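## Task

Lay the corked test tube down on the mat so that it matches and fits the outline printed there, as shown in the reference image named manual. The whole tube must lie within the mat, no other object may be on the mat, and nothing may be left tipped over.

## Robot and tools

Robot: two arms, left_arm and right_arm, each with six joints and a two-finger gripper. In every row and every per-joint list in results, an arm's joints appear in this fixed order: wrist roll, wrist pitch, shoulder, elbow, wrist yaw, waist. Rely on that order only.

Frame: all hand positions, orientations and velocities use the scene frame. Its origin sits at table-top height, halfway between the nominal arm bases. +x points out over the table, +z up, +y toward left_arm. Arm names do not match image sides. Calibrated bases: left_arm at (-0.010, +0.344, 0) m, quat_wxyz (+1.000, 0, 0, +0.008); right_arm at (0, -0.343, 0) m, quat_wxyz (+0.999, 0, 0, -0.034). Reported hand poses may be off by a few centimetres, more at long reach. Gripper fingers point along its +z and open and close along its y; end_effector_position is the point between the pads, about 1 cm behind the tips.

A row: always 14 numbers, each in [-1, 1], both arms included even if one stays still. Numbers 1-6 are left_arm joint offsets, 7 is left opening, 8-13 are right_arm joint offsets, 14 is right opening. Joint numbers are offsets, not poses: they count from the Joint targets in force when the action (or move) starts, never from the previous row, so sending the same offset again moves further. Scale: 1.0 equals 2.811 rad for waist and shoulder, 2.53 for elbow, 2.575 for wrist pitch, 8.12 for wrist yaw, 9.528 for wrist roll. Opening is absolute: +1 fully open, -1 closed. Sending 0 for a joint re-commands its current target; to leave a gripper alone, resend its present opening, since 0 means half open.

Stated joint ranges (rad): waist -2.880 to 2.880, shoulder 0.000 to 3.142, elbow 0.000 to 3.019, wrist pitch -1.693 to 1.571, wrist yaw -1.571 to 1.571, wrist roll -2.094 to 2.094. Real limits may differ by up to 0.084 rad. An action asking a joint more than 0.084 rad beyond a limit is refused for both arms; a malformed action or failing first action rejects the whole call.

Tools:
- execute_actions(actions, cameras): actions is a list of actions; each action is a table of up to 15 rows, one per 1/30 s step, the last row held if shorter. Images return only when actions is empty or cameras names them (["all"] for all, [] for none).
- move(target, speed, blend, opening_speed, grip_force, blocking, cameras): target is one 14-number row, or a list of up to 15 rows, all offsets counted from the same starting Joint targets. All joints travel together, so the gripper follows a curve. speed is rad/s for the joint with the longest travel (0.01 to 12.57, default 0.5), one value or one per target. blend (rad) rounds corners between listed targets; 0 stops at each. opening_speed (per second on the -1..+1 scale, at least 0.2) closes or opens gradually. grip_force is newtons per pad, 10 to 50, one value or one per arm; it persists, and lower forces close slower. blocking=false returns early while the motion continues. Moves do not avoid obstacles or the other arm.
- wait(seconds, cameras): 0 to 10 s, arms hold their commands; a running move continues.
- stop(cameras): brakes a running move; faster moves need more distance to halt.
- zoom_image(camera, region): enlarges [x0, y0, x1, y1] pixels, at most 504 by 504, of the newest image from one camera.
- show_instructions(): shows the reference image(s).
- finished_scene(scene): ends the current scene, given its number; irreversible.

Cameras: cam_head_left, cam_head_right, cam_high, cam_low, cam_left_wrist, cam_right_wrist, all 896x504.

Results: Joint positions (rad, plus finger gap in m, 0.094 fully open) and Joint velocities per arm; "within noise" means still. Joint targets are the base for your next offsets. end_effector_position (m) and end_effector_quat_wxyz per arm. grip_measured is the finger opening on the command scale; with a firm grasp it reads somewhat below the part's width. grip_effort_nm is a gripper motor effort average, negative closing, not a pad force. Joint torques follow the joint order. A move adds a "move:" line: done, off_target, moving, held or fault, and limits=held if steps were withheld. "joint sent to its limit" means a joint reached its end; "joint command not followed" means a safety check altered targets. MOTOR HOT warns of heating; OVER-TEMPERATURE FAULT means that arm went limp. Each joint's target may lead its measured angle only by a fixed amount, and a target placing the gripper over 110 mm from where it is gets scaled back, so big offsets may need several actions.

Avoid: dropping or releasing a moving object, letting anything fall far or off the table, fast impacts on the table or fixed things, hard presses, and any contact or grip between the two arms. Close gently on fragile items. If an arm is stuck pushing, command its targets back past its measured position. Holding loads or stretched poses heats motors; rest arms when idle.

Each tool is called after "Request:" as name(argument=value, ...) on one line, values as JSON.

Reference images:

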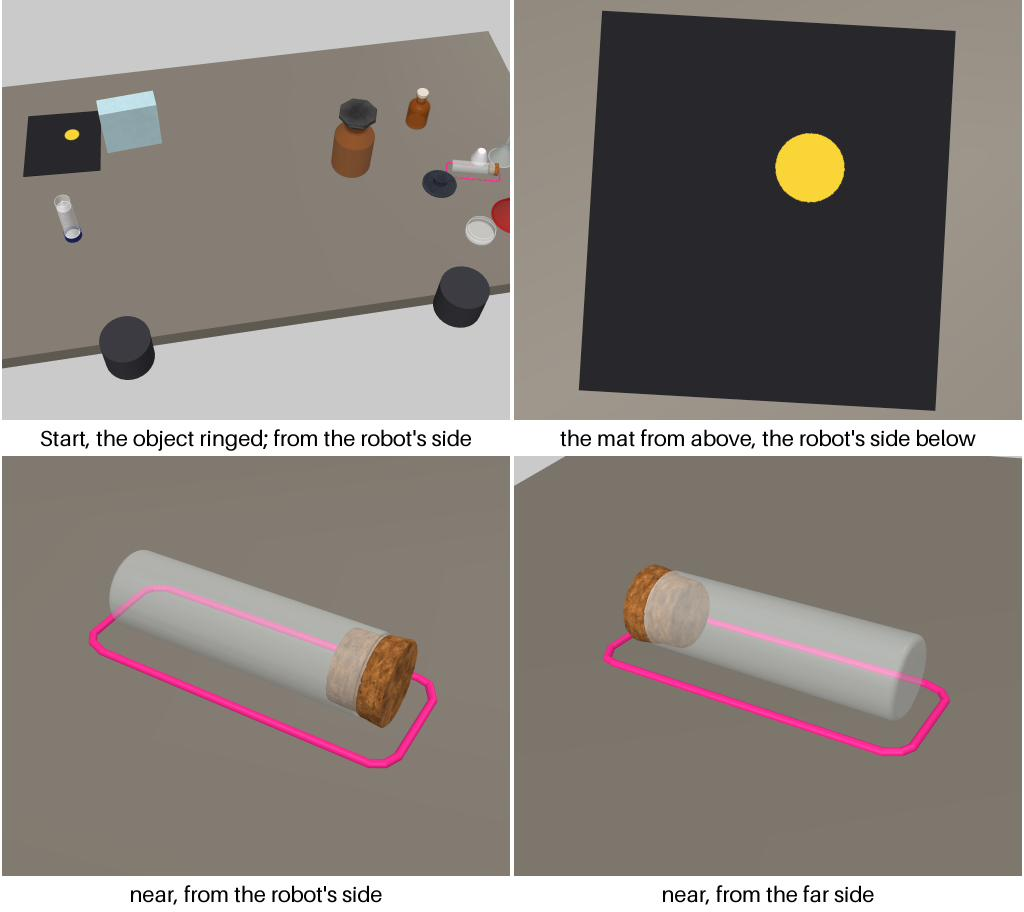

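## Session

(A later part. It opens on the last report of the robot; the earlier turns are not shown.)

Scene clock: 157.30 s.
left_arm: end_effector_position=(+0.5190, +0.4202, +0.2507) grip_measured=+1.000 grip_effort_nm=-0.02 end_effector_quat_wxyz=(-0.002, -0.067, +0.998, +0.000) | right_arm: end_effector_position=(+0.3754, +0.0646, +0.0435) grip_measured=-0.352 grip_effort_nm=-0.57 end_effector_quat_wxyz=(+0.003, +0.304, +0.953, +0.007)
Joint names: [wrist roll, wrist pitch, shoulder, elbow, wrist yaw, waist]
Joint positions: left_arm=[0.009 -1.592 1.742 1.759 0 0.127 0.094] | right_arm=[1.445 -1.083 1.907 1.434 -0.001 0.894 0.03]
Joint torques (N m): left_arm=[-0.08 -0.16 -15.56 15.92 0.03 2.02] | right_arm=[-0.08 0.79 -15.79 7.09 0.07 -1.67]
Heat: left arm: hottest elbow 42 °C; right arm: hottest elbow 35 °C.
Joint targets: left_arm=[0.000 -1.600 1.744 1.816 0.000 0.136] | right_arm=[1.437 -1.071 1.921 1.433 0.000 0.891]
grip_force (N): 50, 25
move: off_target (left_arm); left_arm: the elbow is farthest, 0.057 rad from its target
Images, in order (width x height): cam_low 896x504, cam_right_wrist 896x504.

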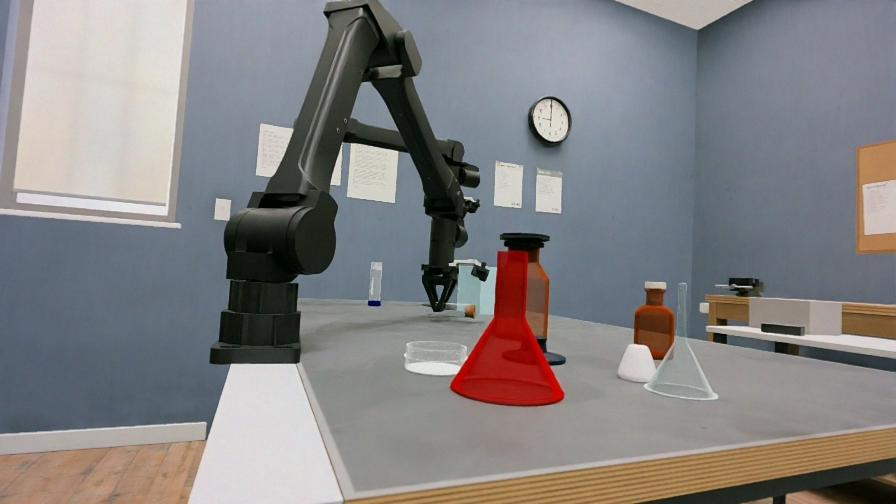

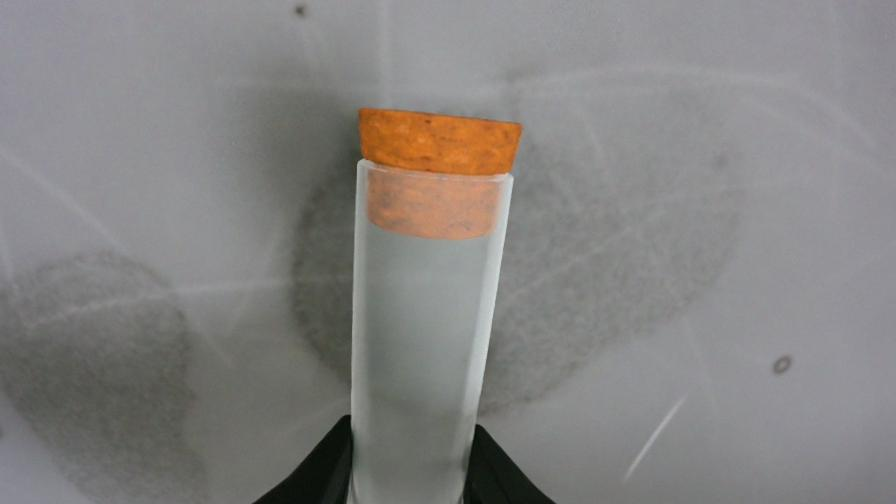

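Request:
move(target=[[0,0,0,0,0,0,1, 0,0.008,0.0038,-0.004,0,0,-0.6],[0,0,0,0,0,0,1, 0,0.008,0.0038,-0.004,0,0,0.1],[0,0,0,0,0,0,1, 0,0.008,0.0038,0.0138,0,0,0.1],[0,0,0,0,0,0,1, 0,-0.0937,-0.0384,0.07,0,0,0.1]], speed=[0.06,0.1,0.2,0.25], opening_speed=0.4, cameras=["cam_right_wrist", "cam_low", "cam_high"])

Request:
zoom_image(camera="cam_low", region=[400, 230, 520, 330])

Scene clock: 168.77 s.
left_arm: end_effector_position=(+0.5190, +0.4202, +0.2507) grip_measured=+1.000 grip_effort_nm=-0.02 end_effector_quat_wxyz=(-0.002, -0.067, +0.998, +0.000) | right_arm: end_effector_position=(+0.3744, +0.0635, +0.1294) grip_measured=+0.097 grip_effort_nm=0.15 end_effector_quat_wxyz=(+0.000, +0.304, +0.953, +0.000)
Joint names: [wrist roll, wrist pitch, shoulder, elbow, wrist yaw, waist]
Joint positions: left_arm=[0.009 -1.592 1.742 1.759 0 0.127 0.094] | right_arm=[1.445 -1.301 1.831 1.562 -0.001 0.894 0.052]
Joint torques (N m): left_arm=[-0.1 -0.09 -14.68 15.83 0.01 2.14] | right_arm=[-0.09 -0.05 -18.37 11.69 0.07 -1.08]
Heat: left arm: hottest elbow 43 °C; right arm: hottest elbow 35 °C.
Joint targets: left_arm=[0.000 -1.600 1.744 1.816 0.000 0.136] | right_arm=[1.437 -1.312 1.813 1.611 0.000 0.891]
grip_force (N): 50, 25
move: off_target (left_arm, right_arm); left_arm: the elbow is farthest, 0.057 rad from its target; right_arm: the elbow is farthest, 0.049 rad from its target
Images, in order (width x height): cam_high 896x504, cam_low 896x504, cam_right_wrist 896x504.

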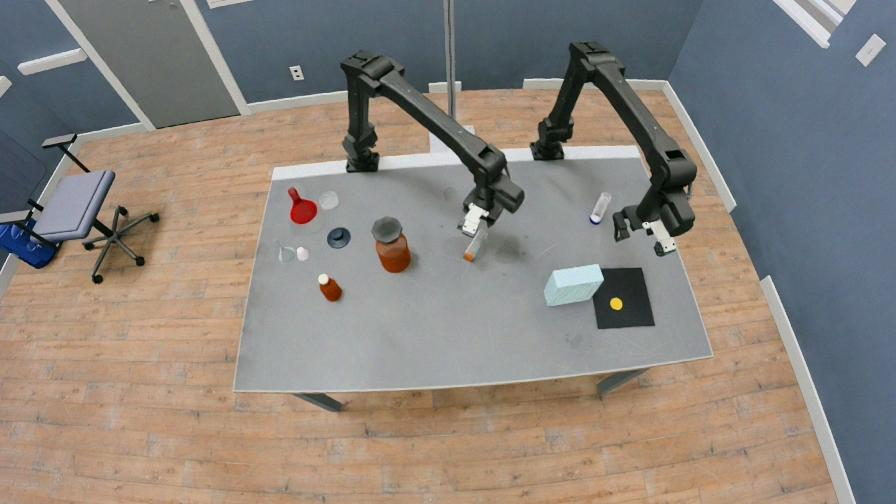

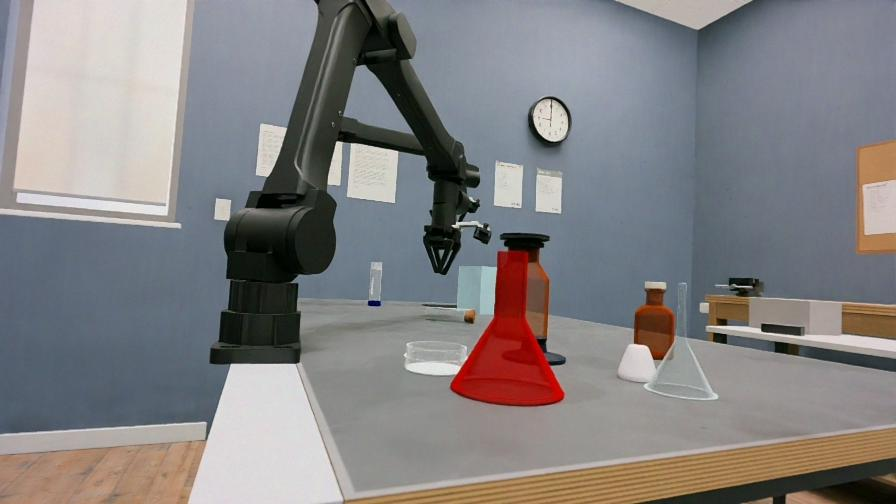

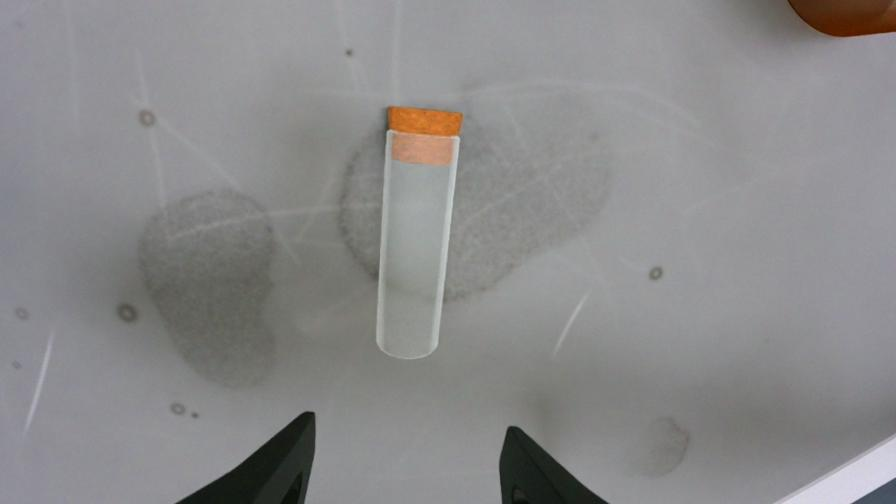

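Scaled by 4.200 from the camera's 896x504 image, which has a finer 1280x720 frame.

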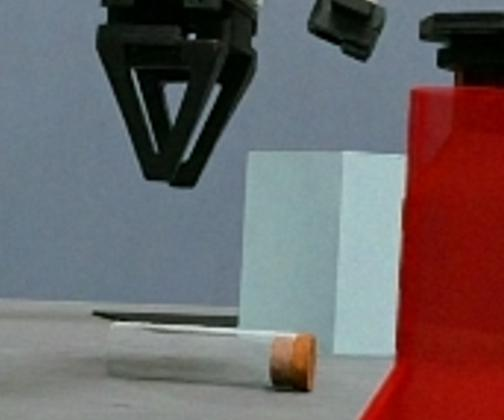

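Request:
move(target=[[0,0,0,0,0,0,1, 0,-0.1351,-0.2928,-0.1794,0,0,0.1],[0,0,0,0,0,-0.281,0.064, 0,-0.1351,-0.2928,-0.1794,0,-0.1035,0.1],[0,0.1177,-0.0213,-0.1545,0,-0.281,0.064, 0,-0.1351,-0.2928,-0.1794,0,-0.1035,0.1]], speed=[0.9,0.9,0.6], blend=[0.1,0.1,0], grip_force=[25, 25], cameras=["cam_left_wrist", "cam_low", "cam_high"])

Request:
zoom_image(camera="cam_left_wrist", region=[250, 50, 650, 450])

Scene clock: 188.73 s.
left_arm: end_effector_position=(+0.3913, +0.0432, +0.1450) grip_measured=+0.066 grip_effort_nm=-0.09 end_effector_quat_wxyz=(-0.006, +0.320, +0.947, +0.001) | right_arm: end_effector_position=(+0.2292, -0.2065, +0.3042) grip_measured=+0.097 grip_effort_nm=0.15 end_effector_quat_wxyz=(+0.027, +0.437, +0.898, +0.041)
Joint names: [wrist roll, wrist pitch, shoulder, elbow, wrist yaw, waist]
Joint positions: left_arm=[0.008 -1.306 1.698 1.421 0.001 -0.659 0.05] | right_arm=[1.444 -1.652 0.979 1.159 -0.001 0.606 0.052]
Joint torques (N m): left_arm=[-0.08 0.58 -15.27 10.78 -0.02 1.85] | right_arm=[-0.09 0.21 -2.37 8.13 0.06 -1.2]
Heat: left arm: hottest elbow 43 °C; right arm: hottest elbow 35 °C.
Joint targets: left_arm=[0.000 -1.297 1.684 1.426 0.000 -0.654] | right_arm=[1.437 -1.660 0.990 1.157 0.000 0.600]
grip_force (N): 25, 25
move: done; blend cut to 0 rad at target 2; target 2's new numbers were sent with left_arm's elbow 0.057 rad from that target
Images, in order (width x height): cam_high 896x504, cam_low 896x504, cam_left_wrist 896x504.

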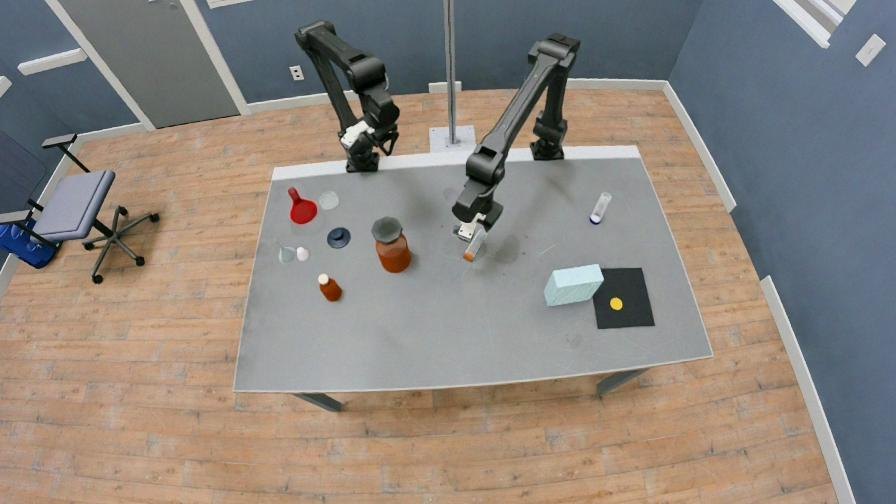

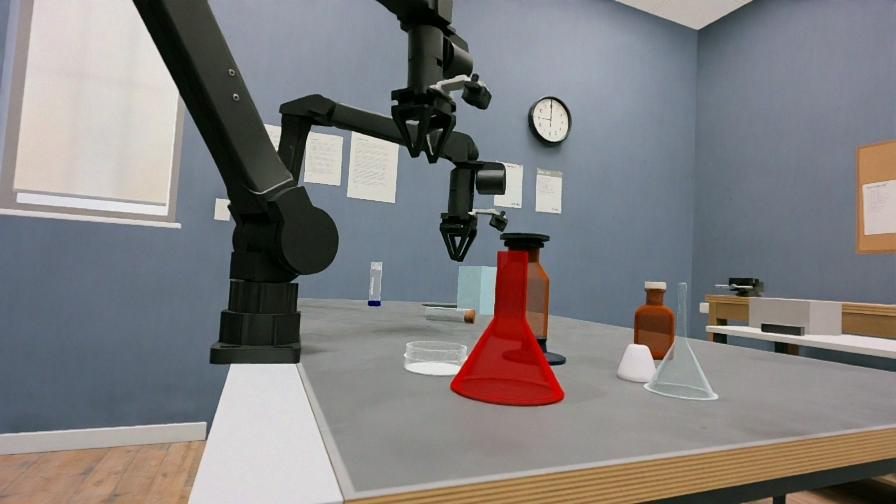

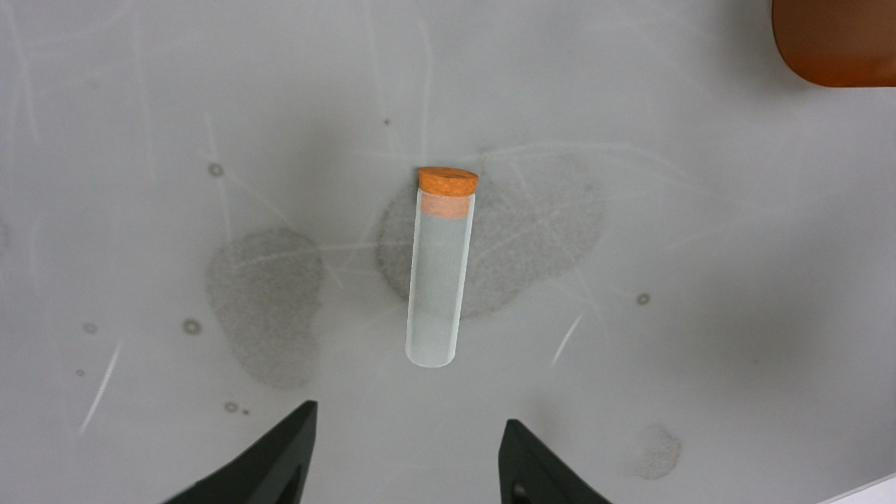

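Scaled by 1.260 from the camera's 896x504 image, which has a finer 1280x720 frame.

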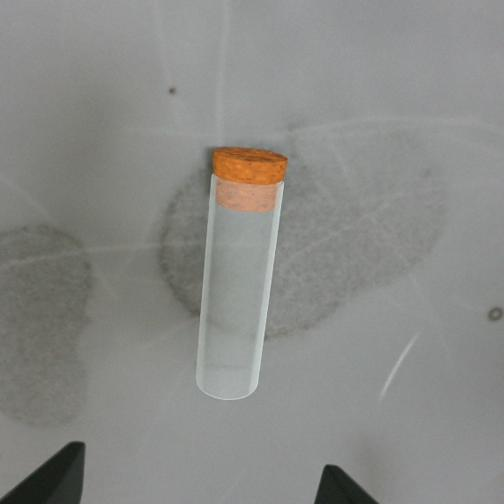

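Request:
move(target=[[-0.0021,0.078,0.0251,-0.051,0,-0.0069,0.064, 0,0,0,0,0,0,0.1],[-0.0021,0.1262,0.0496,-0.0737,0,-0.0069,0.064, 0,0,0,0,0,0,0.1],[-0.0021,0.1262,0.0496,-0.0737,0,-0.0069,-0.6, 0,0,0,0,0,0,0.1]], speed=[0.3,0.15,0.1], blend=[0.03,0,0], cameras=["cam_left_wrist", "cam_low"])

Request:
zoom_image(camera="cam_low", region=[400, 230, 520, 330])

Scene clock: 232.80 s.
left_arm: end_effector_position=(+0.3916, +0.0375, +0.0279) grip_measured=-0.414 grip_effort_nm=-0.50 end_effector_quat_wxyz=(+0.009, +0.315, +0.949, -0.005) | right_arm: end_effector_position=(+0.2292, -0.2065, +0.3042) grip_measured=+0.097 grip_effort_nm=0.15 end_effector_quat_wxyz=(+0.027, +0.437, +0.898, +0.041)
Joint names: [wrist roll, wrist pitch, shoulder, elbow, wrist yaw, waist]
Joint positions: left_arm=[-0.01 -0.982 1.813 1.244 0.004 -0.667 0.028] | right_arm=[1.444 -1.652 0.979 1.159 -0.001 0.606 0.052]
Joint torques (N m): left_arm=[-0.07 0.58 -13.92 8.62 -0.11 0.97] | right_arm=[-0.11 0.31 -2.49 8.17 0.06 -1.44]
Heat: left arm: hottest elbow 39 °C; right arm: hottest elbow 36 °C.
Joint targets: left_arm=[-0.020 -0.972 1.823 1.239 0.000 -0.674] | right_arm=[1.437 -1.660 0.990 1.157 0.000 0.600]
grip_force (N): 25, 25
move: done
Images, in order (width x height): cam_low 896x504, cam_left_wrist 896x504.

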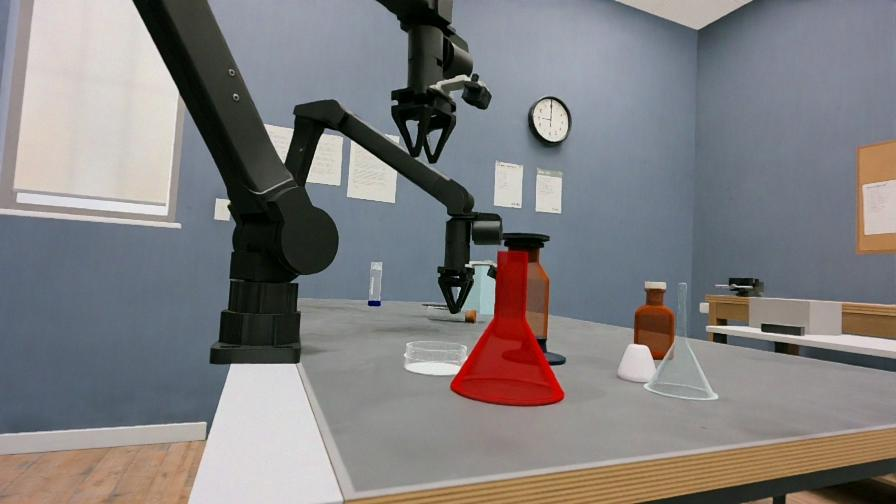

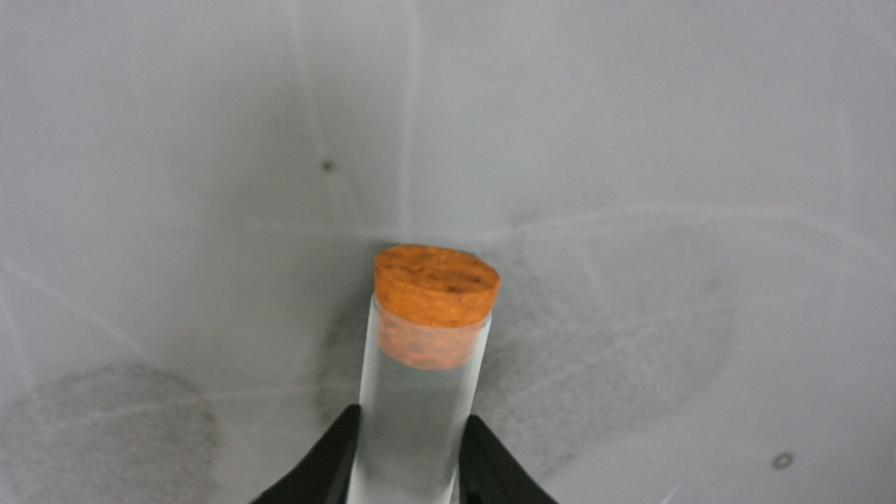

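Scaled by 4.200 from the camera's 896x504 image, which has a finer 1280x720 frame.

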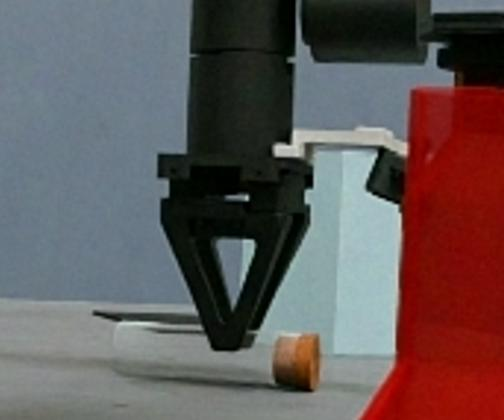

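Request:
move(target=[[0,0,0,0,0,0,0.1, 0,0,0,0,0,0,0.1],[0,0.0008,0.0046,-0.0028,0,0,0.1, 0,0,0,0,0,0,0.1]], speed=[0.1,0.1], opening_speed=0.6, cameras=["cam_left_wrist", "cam_low"])

Request:
zoom_image(camera="cam_low", region=[400, 230, 520, 330])

Scene clock: 240.03 s.
left_arm: end_effector_position=(+0.3873, +0.0410, +0.0168) grip_measured=+0.099 grip_effort_nm=0.08 end_effector_quat_wxyz=(-0.002, +0.315, +0.949, +0.000) | right_arm: end_effector_position=(+0.2292, -0.2065, +0.3042) grip_measured=+0.097 grip_effort_nm=0.15 end_effector_quat_wxyz=(+0.027, +0.437, +0.898, +0.041)
Joint names: [wrist roll, wrist pitch, shoulder, elbow, wrist yaw, waist]
Joint positions: left_arm=[-0.01 -0.979 1.83 1.234 0.002 -0.667 0.052] | right_arm=[1.444 -1.652 0.979 1.159 -0.001 0.606 0.052]
Joint torques (N m): left_arm=[-0.09 0.59 -14.1 8.72 -0.05 0.73] | right_arm=[-0.13 0.05 -2.37 8.21 0.06 -0.91]
Heat: left arm: hottest elbow 38 °C; right arm: hottest elbow 36 °C.
Joint targets: left_arm=[-0.020 -0.970 1.837 1.232 0.000 -0.674] | right_arm=[1.437 -1.660 0.990 1.157 0.000 0.600]
grip_force (N): 25, 25
move: done
Images, in order (width x height): cam_low 896x504, cam_left_wrist 896x504.

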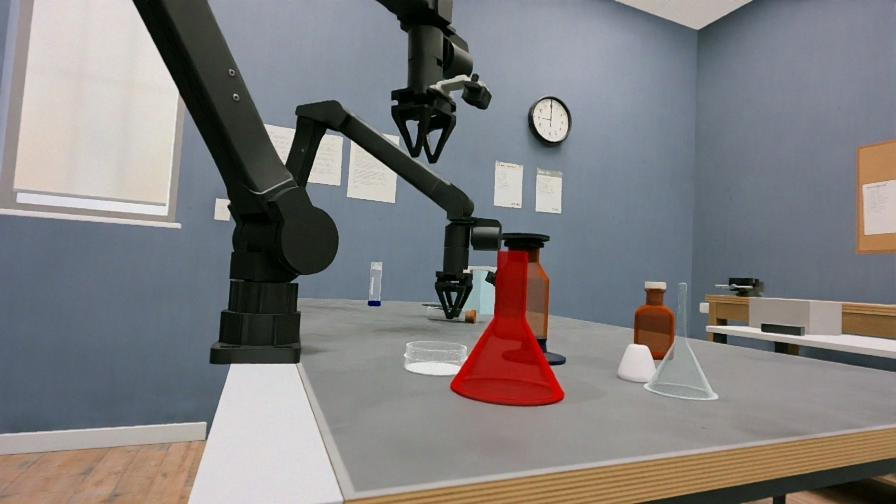

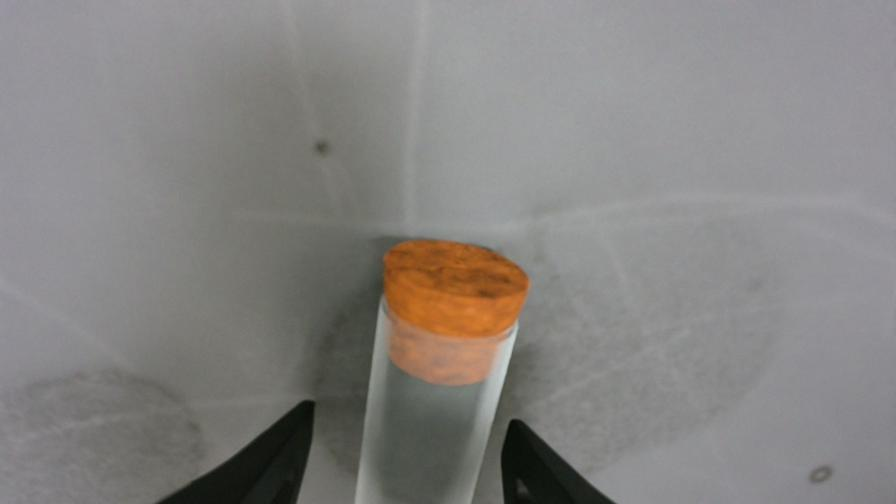

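Scaled by 4.200 from the camera's 896x504 image, which has a finer 1280x720 frame.

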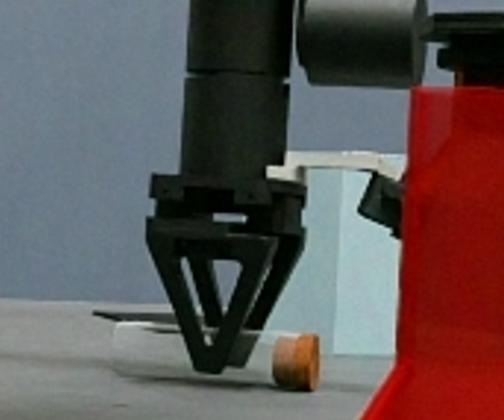

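Request:
move(target=[[0,0,0,0,0,-0.0053,0.1, 0,0,0,0,0,0,0.1],[0,0,0,0,0,-0.0053,-0.6, 0,0,0,0,0,0,0.1]], speed=[0.1,0.1], cameras=["cam_left_wrist", "cam_low"])

Request:
zoom_image(camera="cam_low", region=[400, 230, 520, 330])

Scene clock: 247.77 s.
left_arm: end_effector_position=(+0.3842, +0.0370, +0.0168) grip_measured=-0.379 grip_effort_nm=-0.51 end_effector_quat_wxyz=(-0.002, +0.320, +0.948, +0.000) | right_arm: end_effector_position=(+0.2292, -0.2065, +0.3042) grip_measured=+0.097 grip_effort_nm=0.15 end_effector_quat_wxyz=(+0.027, +0.437, +0.898, +0.041)
Joint names: [wrist roll, wrist pitch, shoulder, elbow, wrist yaw, waist]
Joint positions: left_arm=[-0.01 -0.979 1.83 1.234 0.002 -0.678 0.029] | right_arm=[1.444 -1.652 0.979 1.159 -0.001 0.606 0.052]
Joint torques (N m): left_arm=[-0.07 0.58 -14.39 8.64 -0.07 0.15] | right_arm=[-0.05 0.25 -2.49 8.06 0.1 -1.14]
Heat: left arm: hottest elbow 37 °C; right arm: hottest elbow 36 °C.
Joint targets: left_arm=[-0.020 -0.970 1.837 1.232 0.000 -0.689] | right_arm=[1.437 -1.660 0.990 1.157 0.000 0.600]
grip_force (N): 25, 25
move: done
Images, in order (width x height): cam_low 896x504, cam_left_wrist 896x504.

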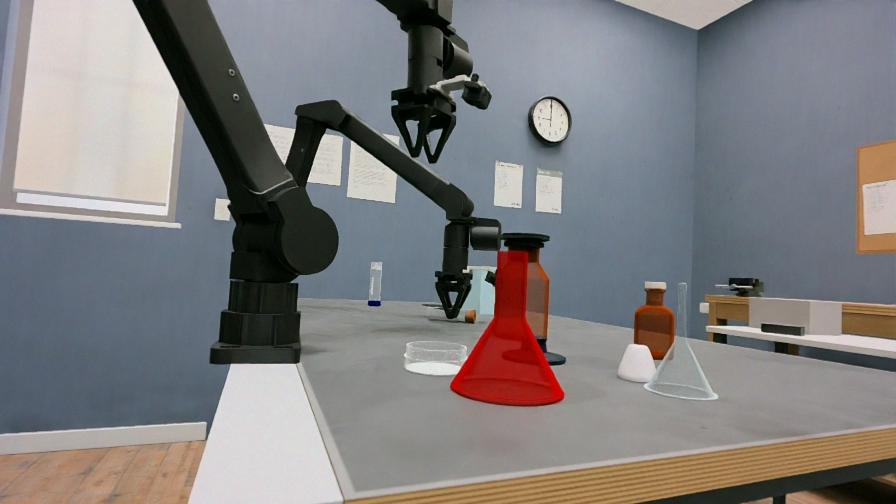

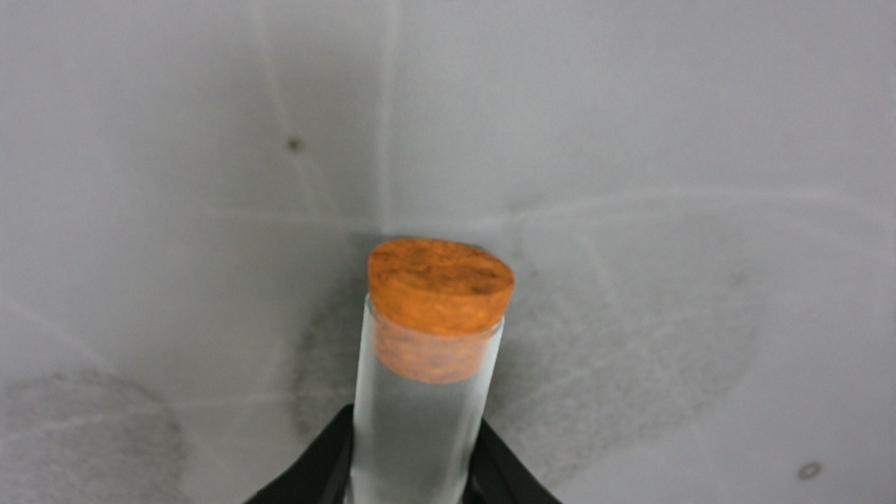

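Scaled by 4.200 from the camera's 896x504 image, which has a finer 1280x720 frame.

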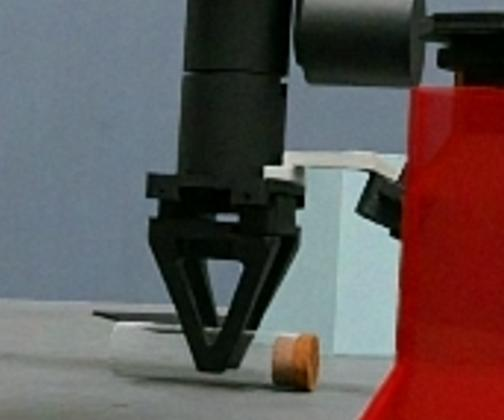

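Request:
move(target=[[0,0,0,0.0178,0,0,-0.6, 0,0,0,0,0,0,0.1],[0,-0.2016,-0.0715,0.1518,0,0,-0.6, 0,0,0,0,0,0,0.1],[0,0.8111,-0.058,-0.2625,0,0,-0.6, 0,0,0,0,0,0,0.1]], speed=[0.2,0.35,1.2], blend=[0,0.06,0], cameras=["cam_left_wrist", "cam_low", "cam_high", "cam_head_right"])

Request:
zoom_image(camera="cam_low", region=[380, 180, 560, 330])

Request:
zoom_image(camera="cam_high", region=[380, 150, 560, 320])

Scene clock: 259.67 s.
left_arm: end_effector_position=(+0.4218, +0.0077, +0.1600) grip_measured=-0.380 grip_effort_nm=-0.57 end_effector_quat_wxyz=(+0.667, +0.227, +0.670, -0.234) | right_arm: end_effector_position=(+0.2292, -0.2065, +0.3042) grip_measured=+0.097 grip_effort_nm=0.15 end_effector_quat_wxyz=(+0.027, +0.437, +0.898, +0.041)
Joint names: [wrist roll, wrist pitch, shoulder, elbow, wrist yaw, waist]
Joint positions: left_arm=[-0.011 1.099 1.667 0.567 0.002 -0.678 0.029] | right_arm=[1.444 -1.652 0.979 1.159 -0.001 0.606 0.052]
Joint torques (N m): left_arm=[-0.08 2.63 -9.76 6.87 -0.08 0.73] | right_arm=[-0.06 0.17 -2.26 8.1 0.06 -1.44]
Heat: left arm: hottest elbow 36 °C; right arm: hottest elbow 35 °C.
Joint targets: left_arm=[-0.020 1.119 1.673 0.568 0.000 -0.689] | right_arm=[1.437 -1.660 0.990 1.157 0.000 0.600]
grip_force (N): 25, 25
move: done
Images, in order (width x height): cam_head_right 896x504, cam_high 896x504, cam_low 896x504, cam_left_wrist 896x504.

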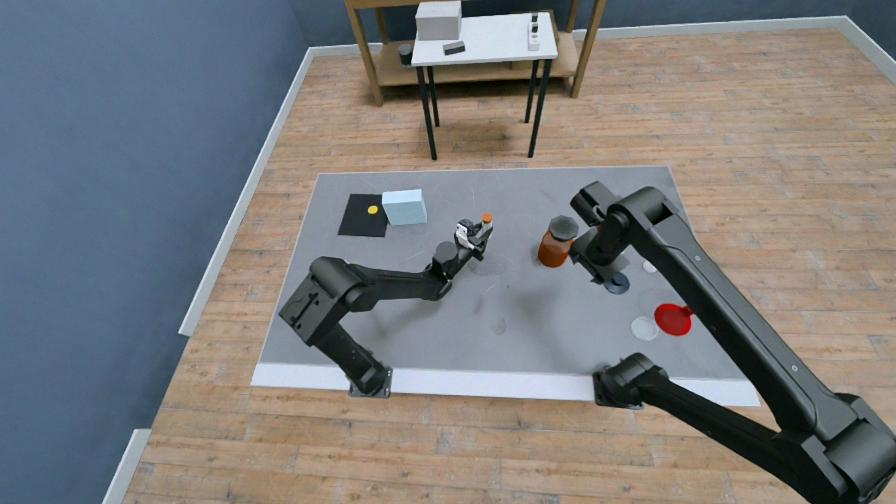

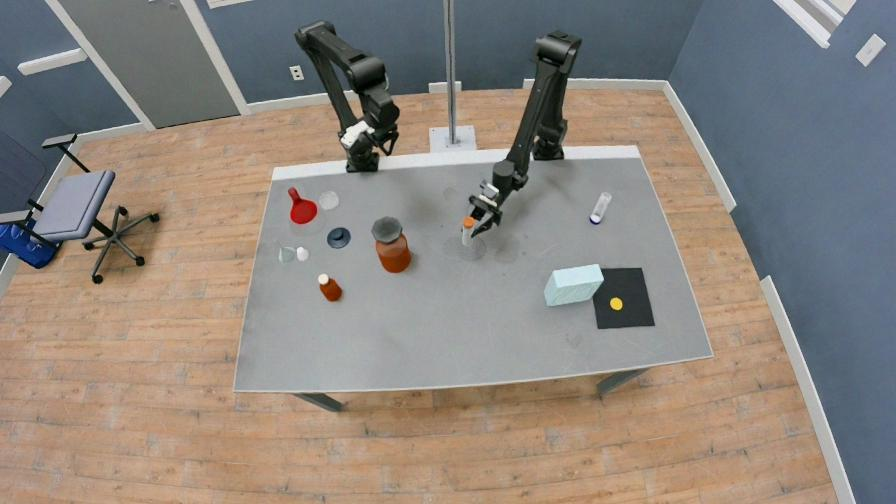

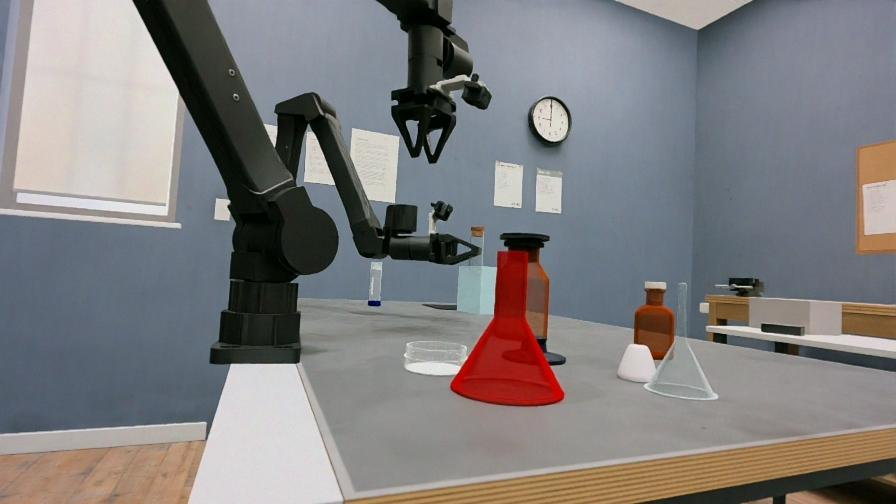

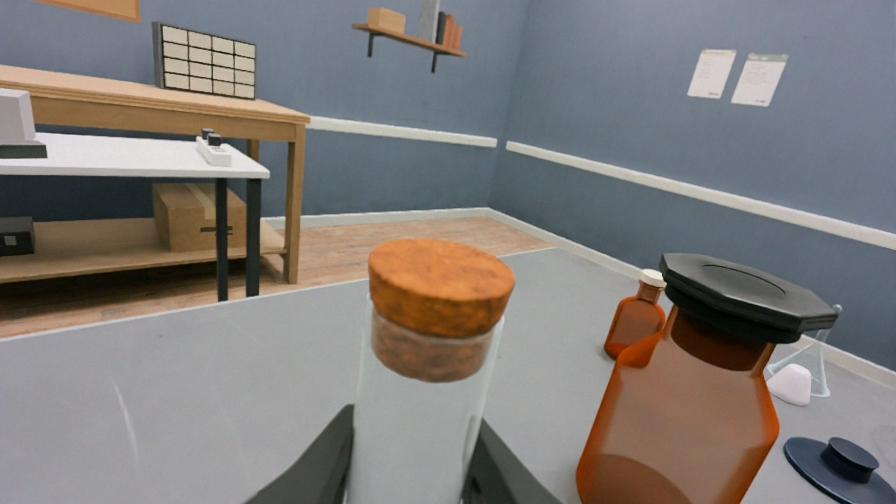

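Scaled by 2.800 from the camera's 896x504 image, which has a finer 1280x720 frame.

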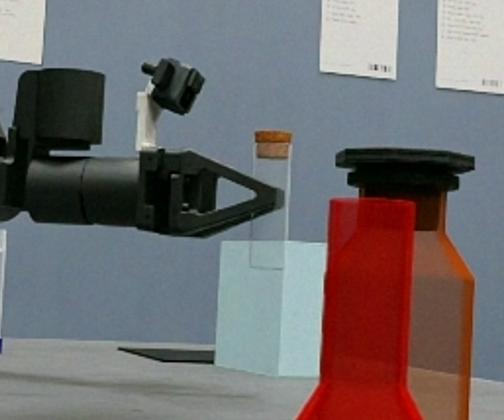

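Scaled by 2.800 from the camera's 896x504 image, which has a finer 1280x720 frame.

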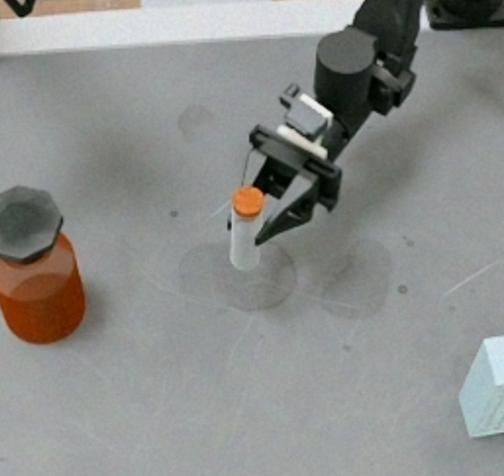

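Request:
move(target=[[0,0.0703,0.063,0.002,0,0,-0.6, 0,0,0,0,0,0,0.1],[0,0.131,0.1259,0.0186,0,0,-0.6, 0,0,0,0,0,0,0.1]], speed=[0.3,0.15], blend=[0.03,0], cameras=["cam_left_wrist", "cam_low"])

Request:
zoom_image(camera="cam_low", region=[420, 230, 520, 330])

Scene clock: 269.90 s.
left_arm: end_effector_position=(+0.4229, +0.0069, +0.0626) grip_measured=-0.380 grip_effort_nm=-0.58 end_effector_quat_wxyz=(+0.668, +0.226, +0.670, -0.234) | right_arm: end_effector_position=(+0.2292, -0.2065, +0.3042) grip_measured=+0.097 grip_effort_nm=0.15 end_effector_quat_wxyz=(+0.027, +0.437, +0.898, +0.041)
Joint names: [wrist roll, wrist pitch, shoulder, elbow, wrist yaw, waist]
Joint positions: left_arm=[-0.011 1.436 2.025 0.589 0.002 -0.678 0.029] | right_arm=[1.444 -1.652 0.979 1.159 -0.001 0.606 0.052]
Joint torques (N m): left_arm=[-0.09 2.67 -11.63 5.97 -0.04 0.38] | right_arm=[-0.11 0.1 -2.08 8.21 0.09 -1.38]
Motor temperatures (°C): left_arm=[20 22 28 35 20 20 19] | right_arm=[20 17 26 35 19 19 20]
Heat: left arm: hottest elbow 35 °C; right arm: hottest elbow 35 °C.
Joint targets: left_arm=[-0.020 1.456 2.027 0.615 0.000 -0.689] | right_arm=[1.437 -1.660 0.990 1.157 0.000 0.600]
grip_force (N): 25, 25
move: done
Images, in order (width x height): cam_low 896x504, cam_left_wrist 896x504.

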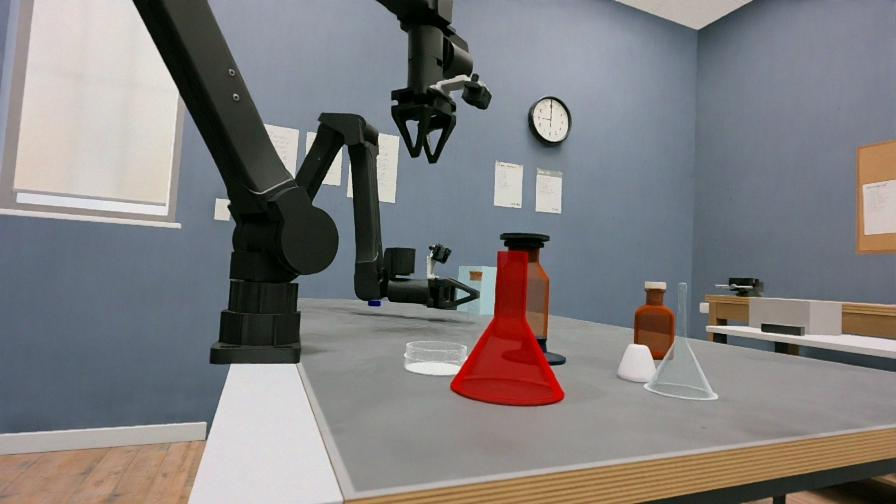

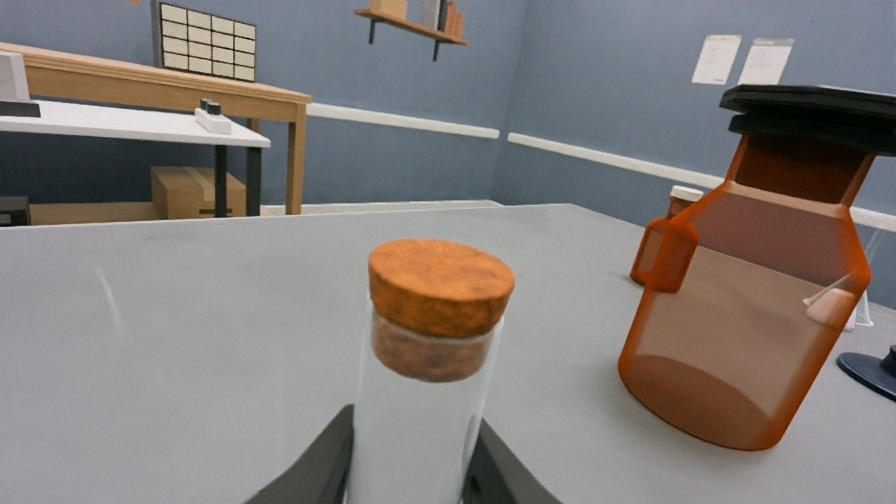

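Scaled by 5.040 from the camera's 896x504 image, which has a finer 1280x720 frame.

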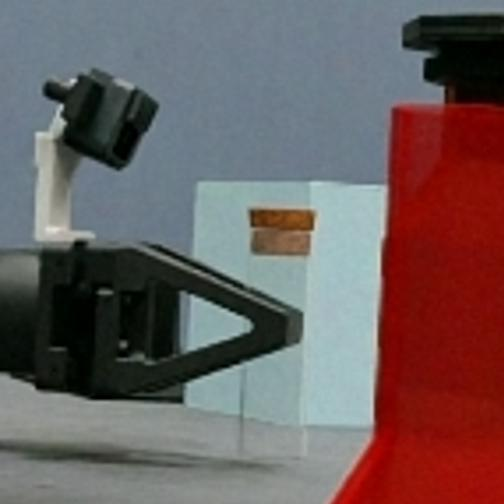

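Request:
move(target=[[0,0.004,0.0039,0.0002,0,0,-0.6, 0,0,0,0,0,0,0.1],[0,0.004,0.0039,0.0002,0,0,0.1, 0,0,0,0,0,0,0.1],[0,-0.1763,-0.1672,-0.006,0,0,0.1, 0,0,0,0,0,0,0.1]], speed=[0.05,0.1,0.35], opening_speed=0.4, cameras=["cam_left_wrist", "cam_low", "cam_high"])

Request:
zoom_image(camera="cam_low", region=[420, 200, 520, 330])

Scene clock: 284.93 s.
left_arm: end_effector_position=(+0.4242, +0.0058, +0.2050) grip_measured=+0.099 grip_effort_nm=0.07 end_effector_quat_wxyz=(+0.681, +0.222, +0.656, -0.238) | right_arm: end_effector_position=(+0.2292, -0.2065, +0.3042) grip_measured=+0.097 grip_effort_nm=0.15 end_effector_quat_wxyz=(+0.027, +0.437, +0.898, +0.041)
Joint names: [wrist roll, wrist pitch, shoulder, elbow, wrist yaw, waist]
Joint positions: left_arm=[-0.011 1.008 1.56 0.592 0.002 -0.678 0.052] | right_arm=[1.444 -1.652 0.979 1.159 -0.001 0.606 0.052]
Joint torques (N m): left_arm=[-0.09 1.57 -10.05 8.55 -0.08 0.38] | right_arm=[-0.09 0.16 -2.02 8.16 0.07 -1.14]
Heat: left arm: hottest elbow 34 °C; right arm: hottest elbow 35 °C.
Joint targets: left_arm=[-0.020 1.002 1.557 0.600 0.000 -0.689] | right_arm=[1.437 -1.660 0.990 1.157 0.000 0.600]
grip_force (N): 25, 25
move: done
Images, in order (width x height): cam_high 896x504, cam_low 896x504, cam_left_wrist 896x504.

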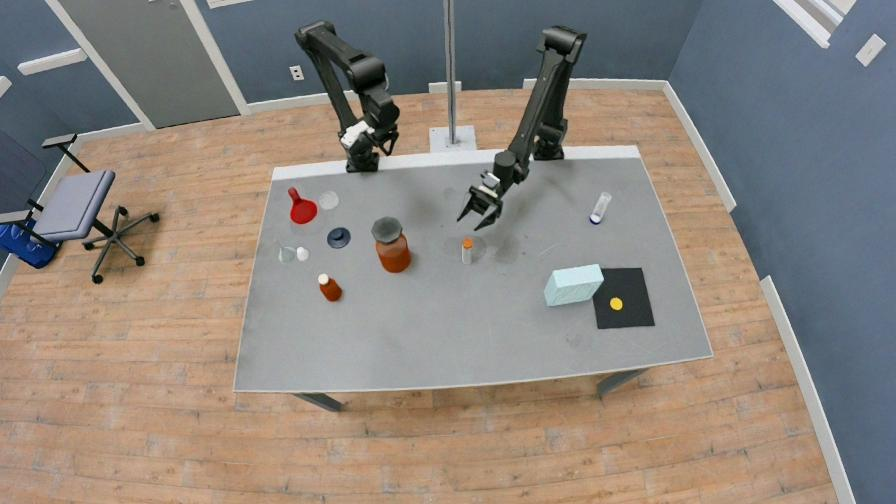

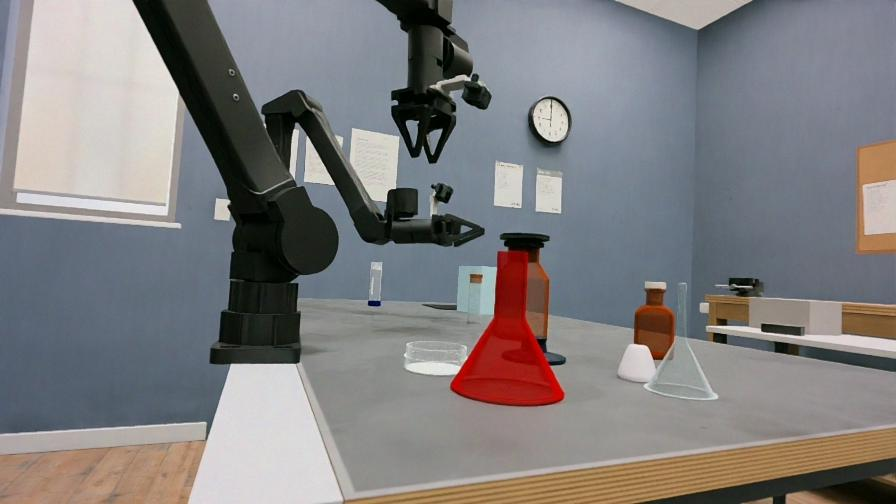

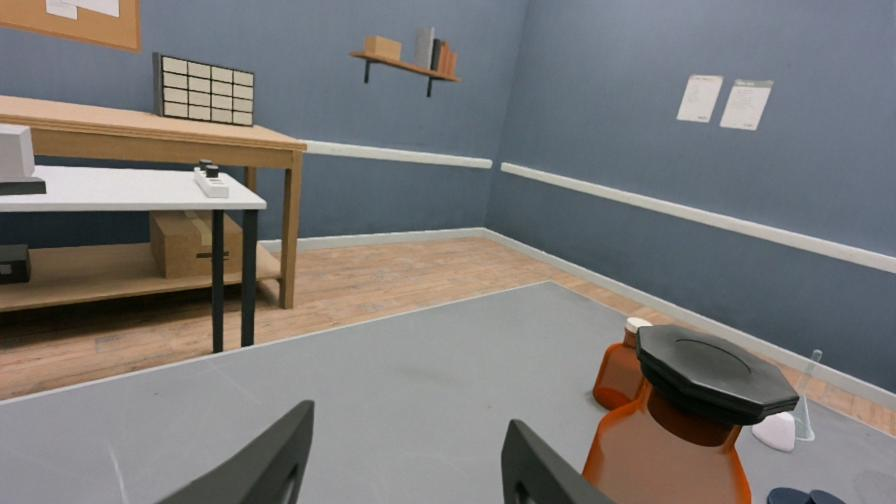

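Scaled by 3.877 from the camera's 896x504 image, which has a finer 1280x720 frame.

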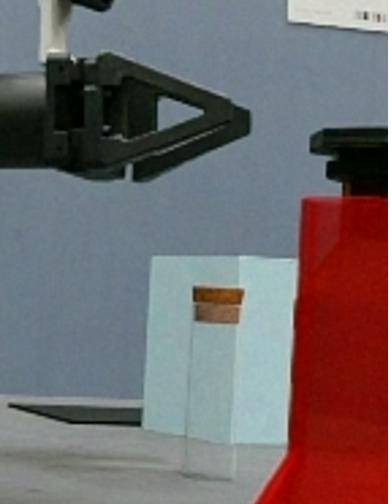

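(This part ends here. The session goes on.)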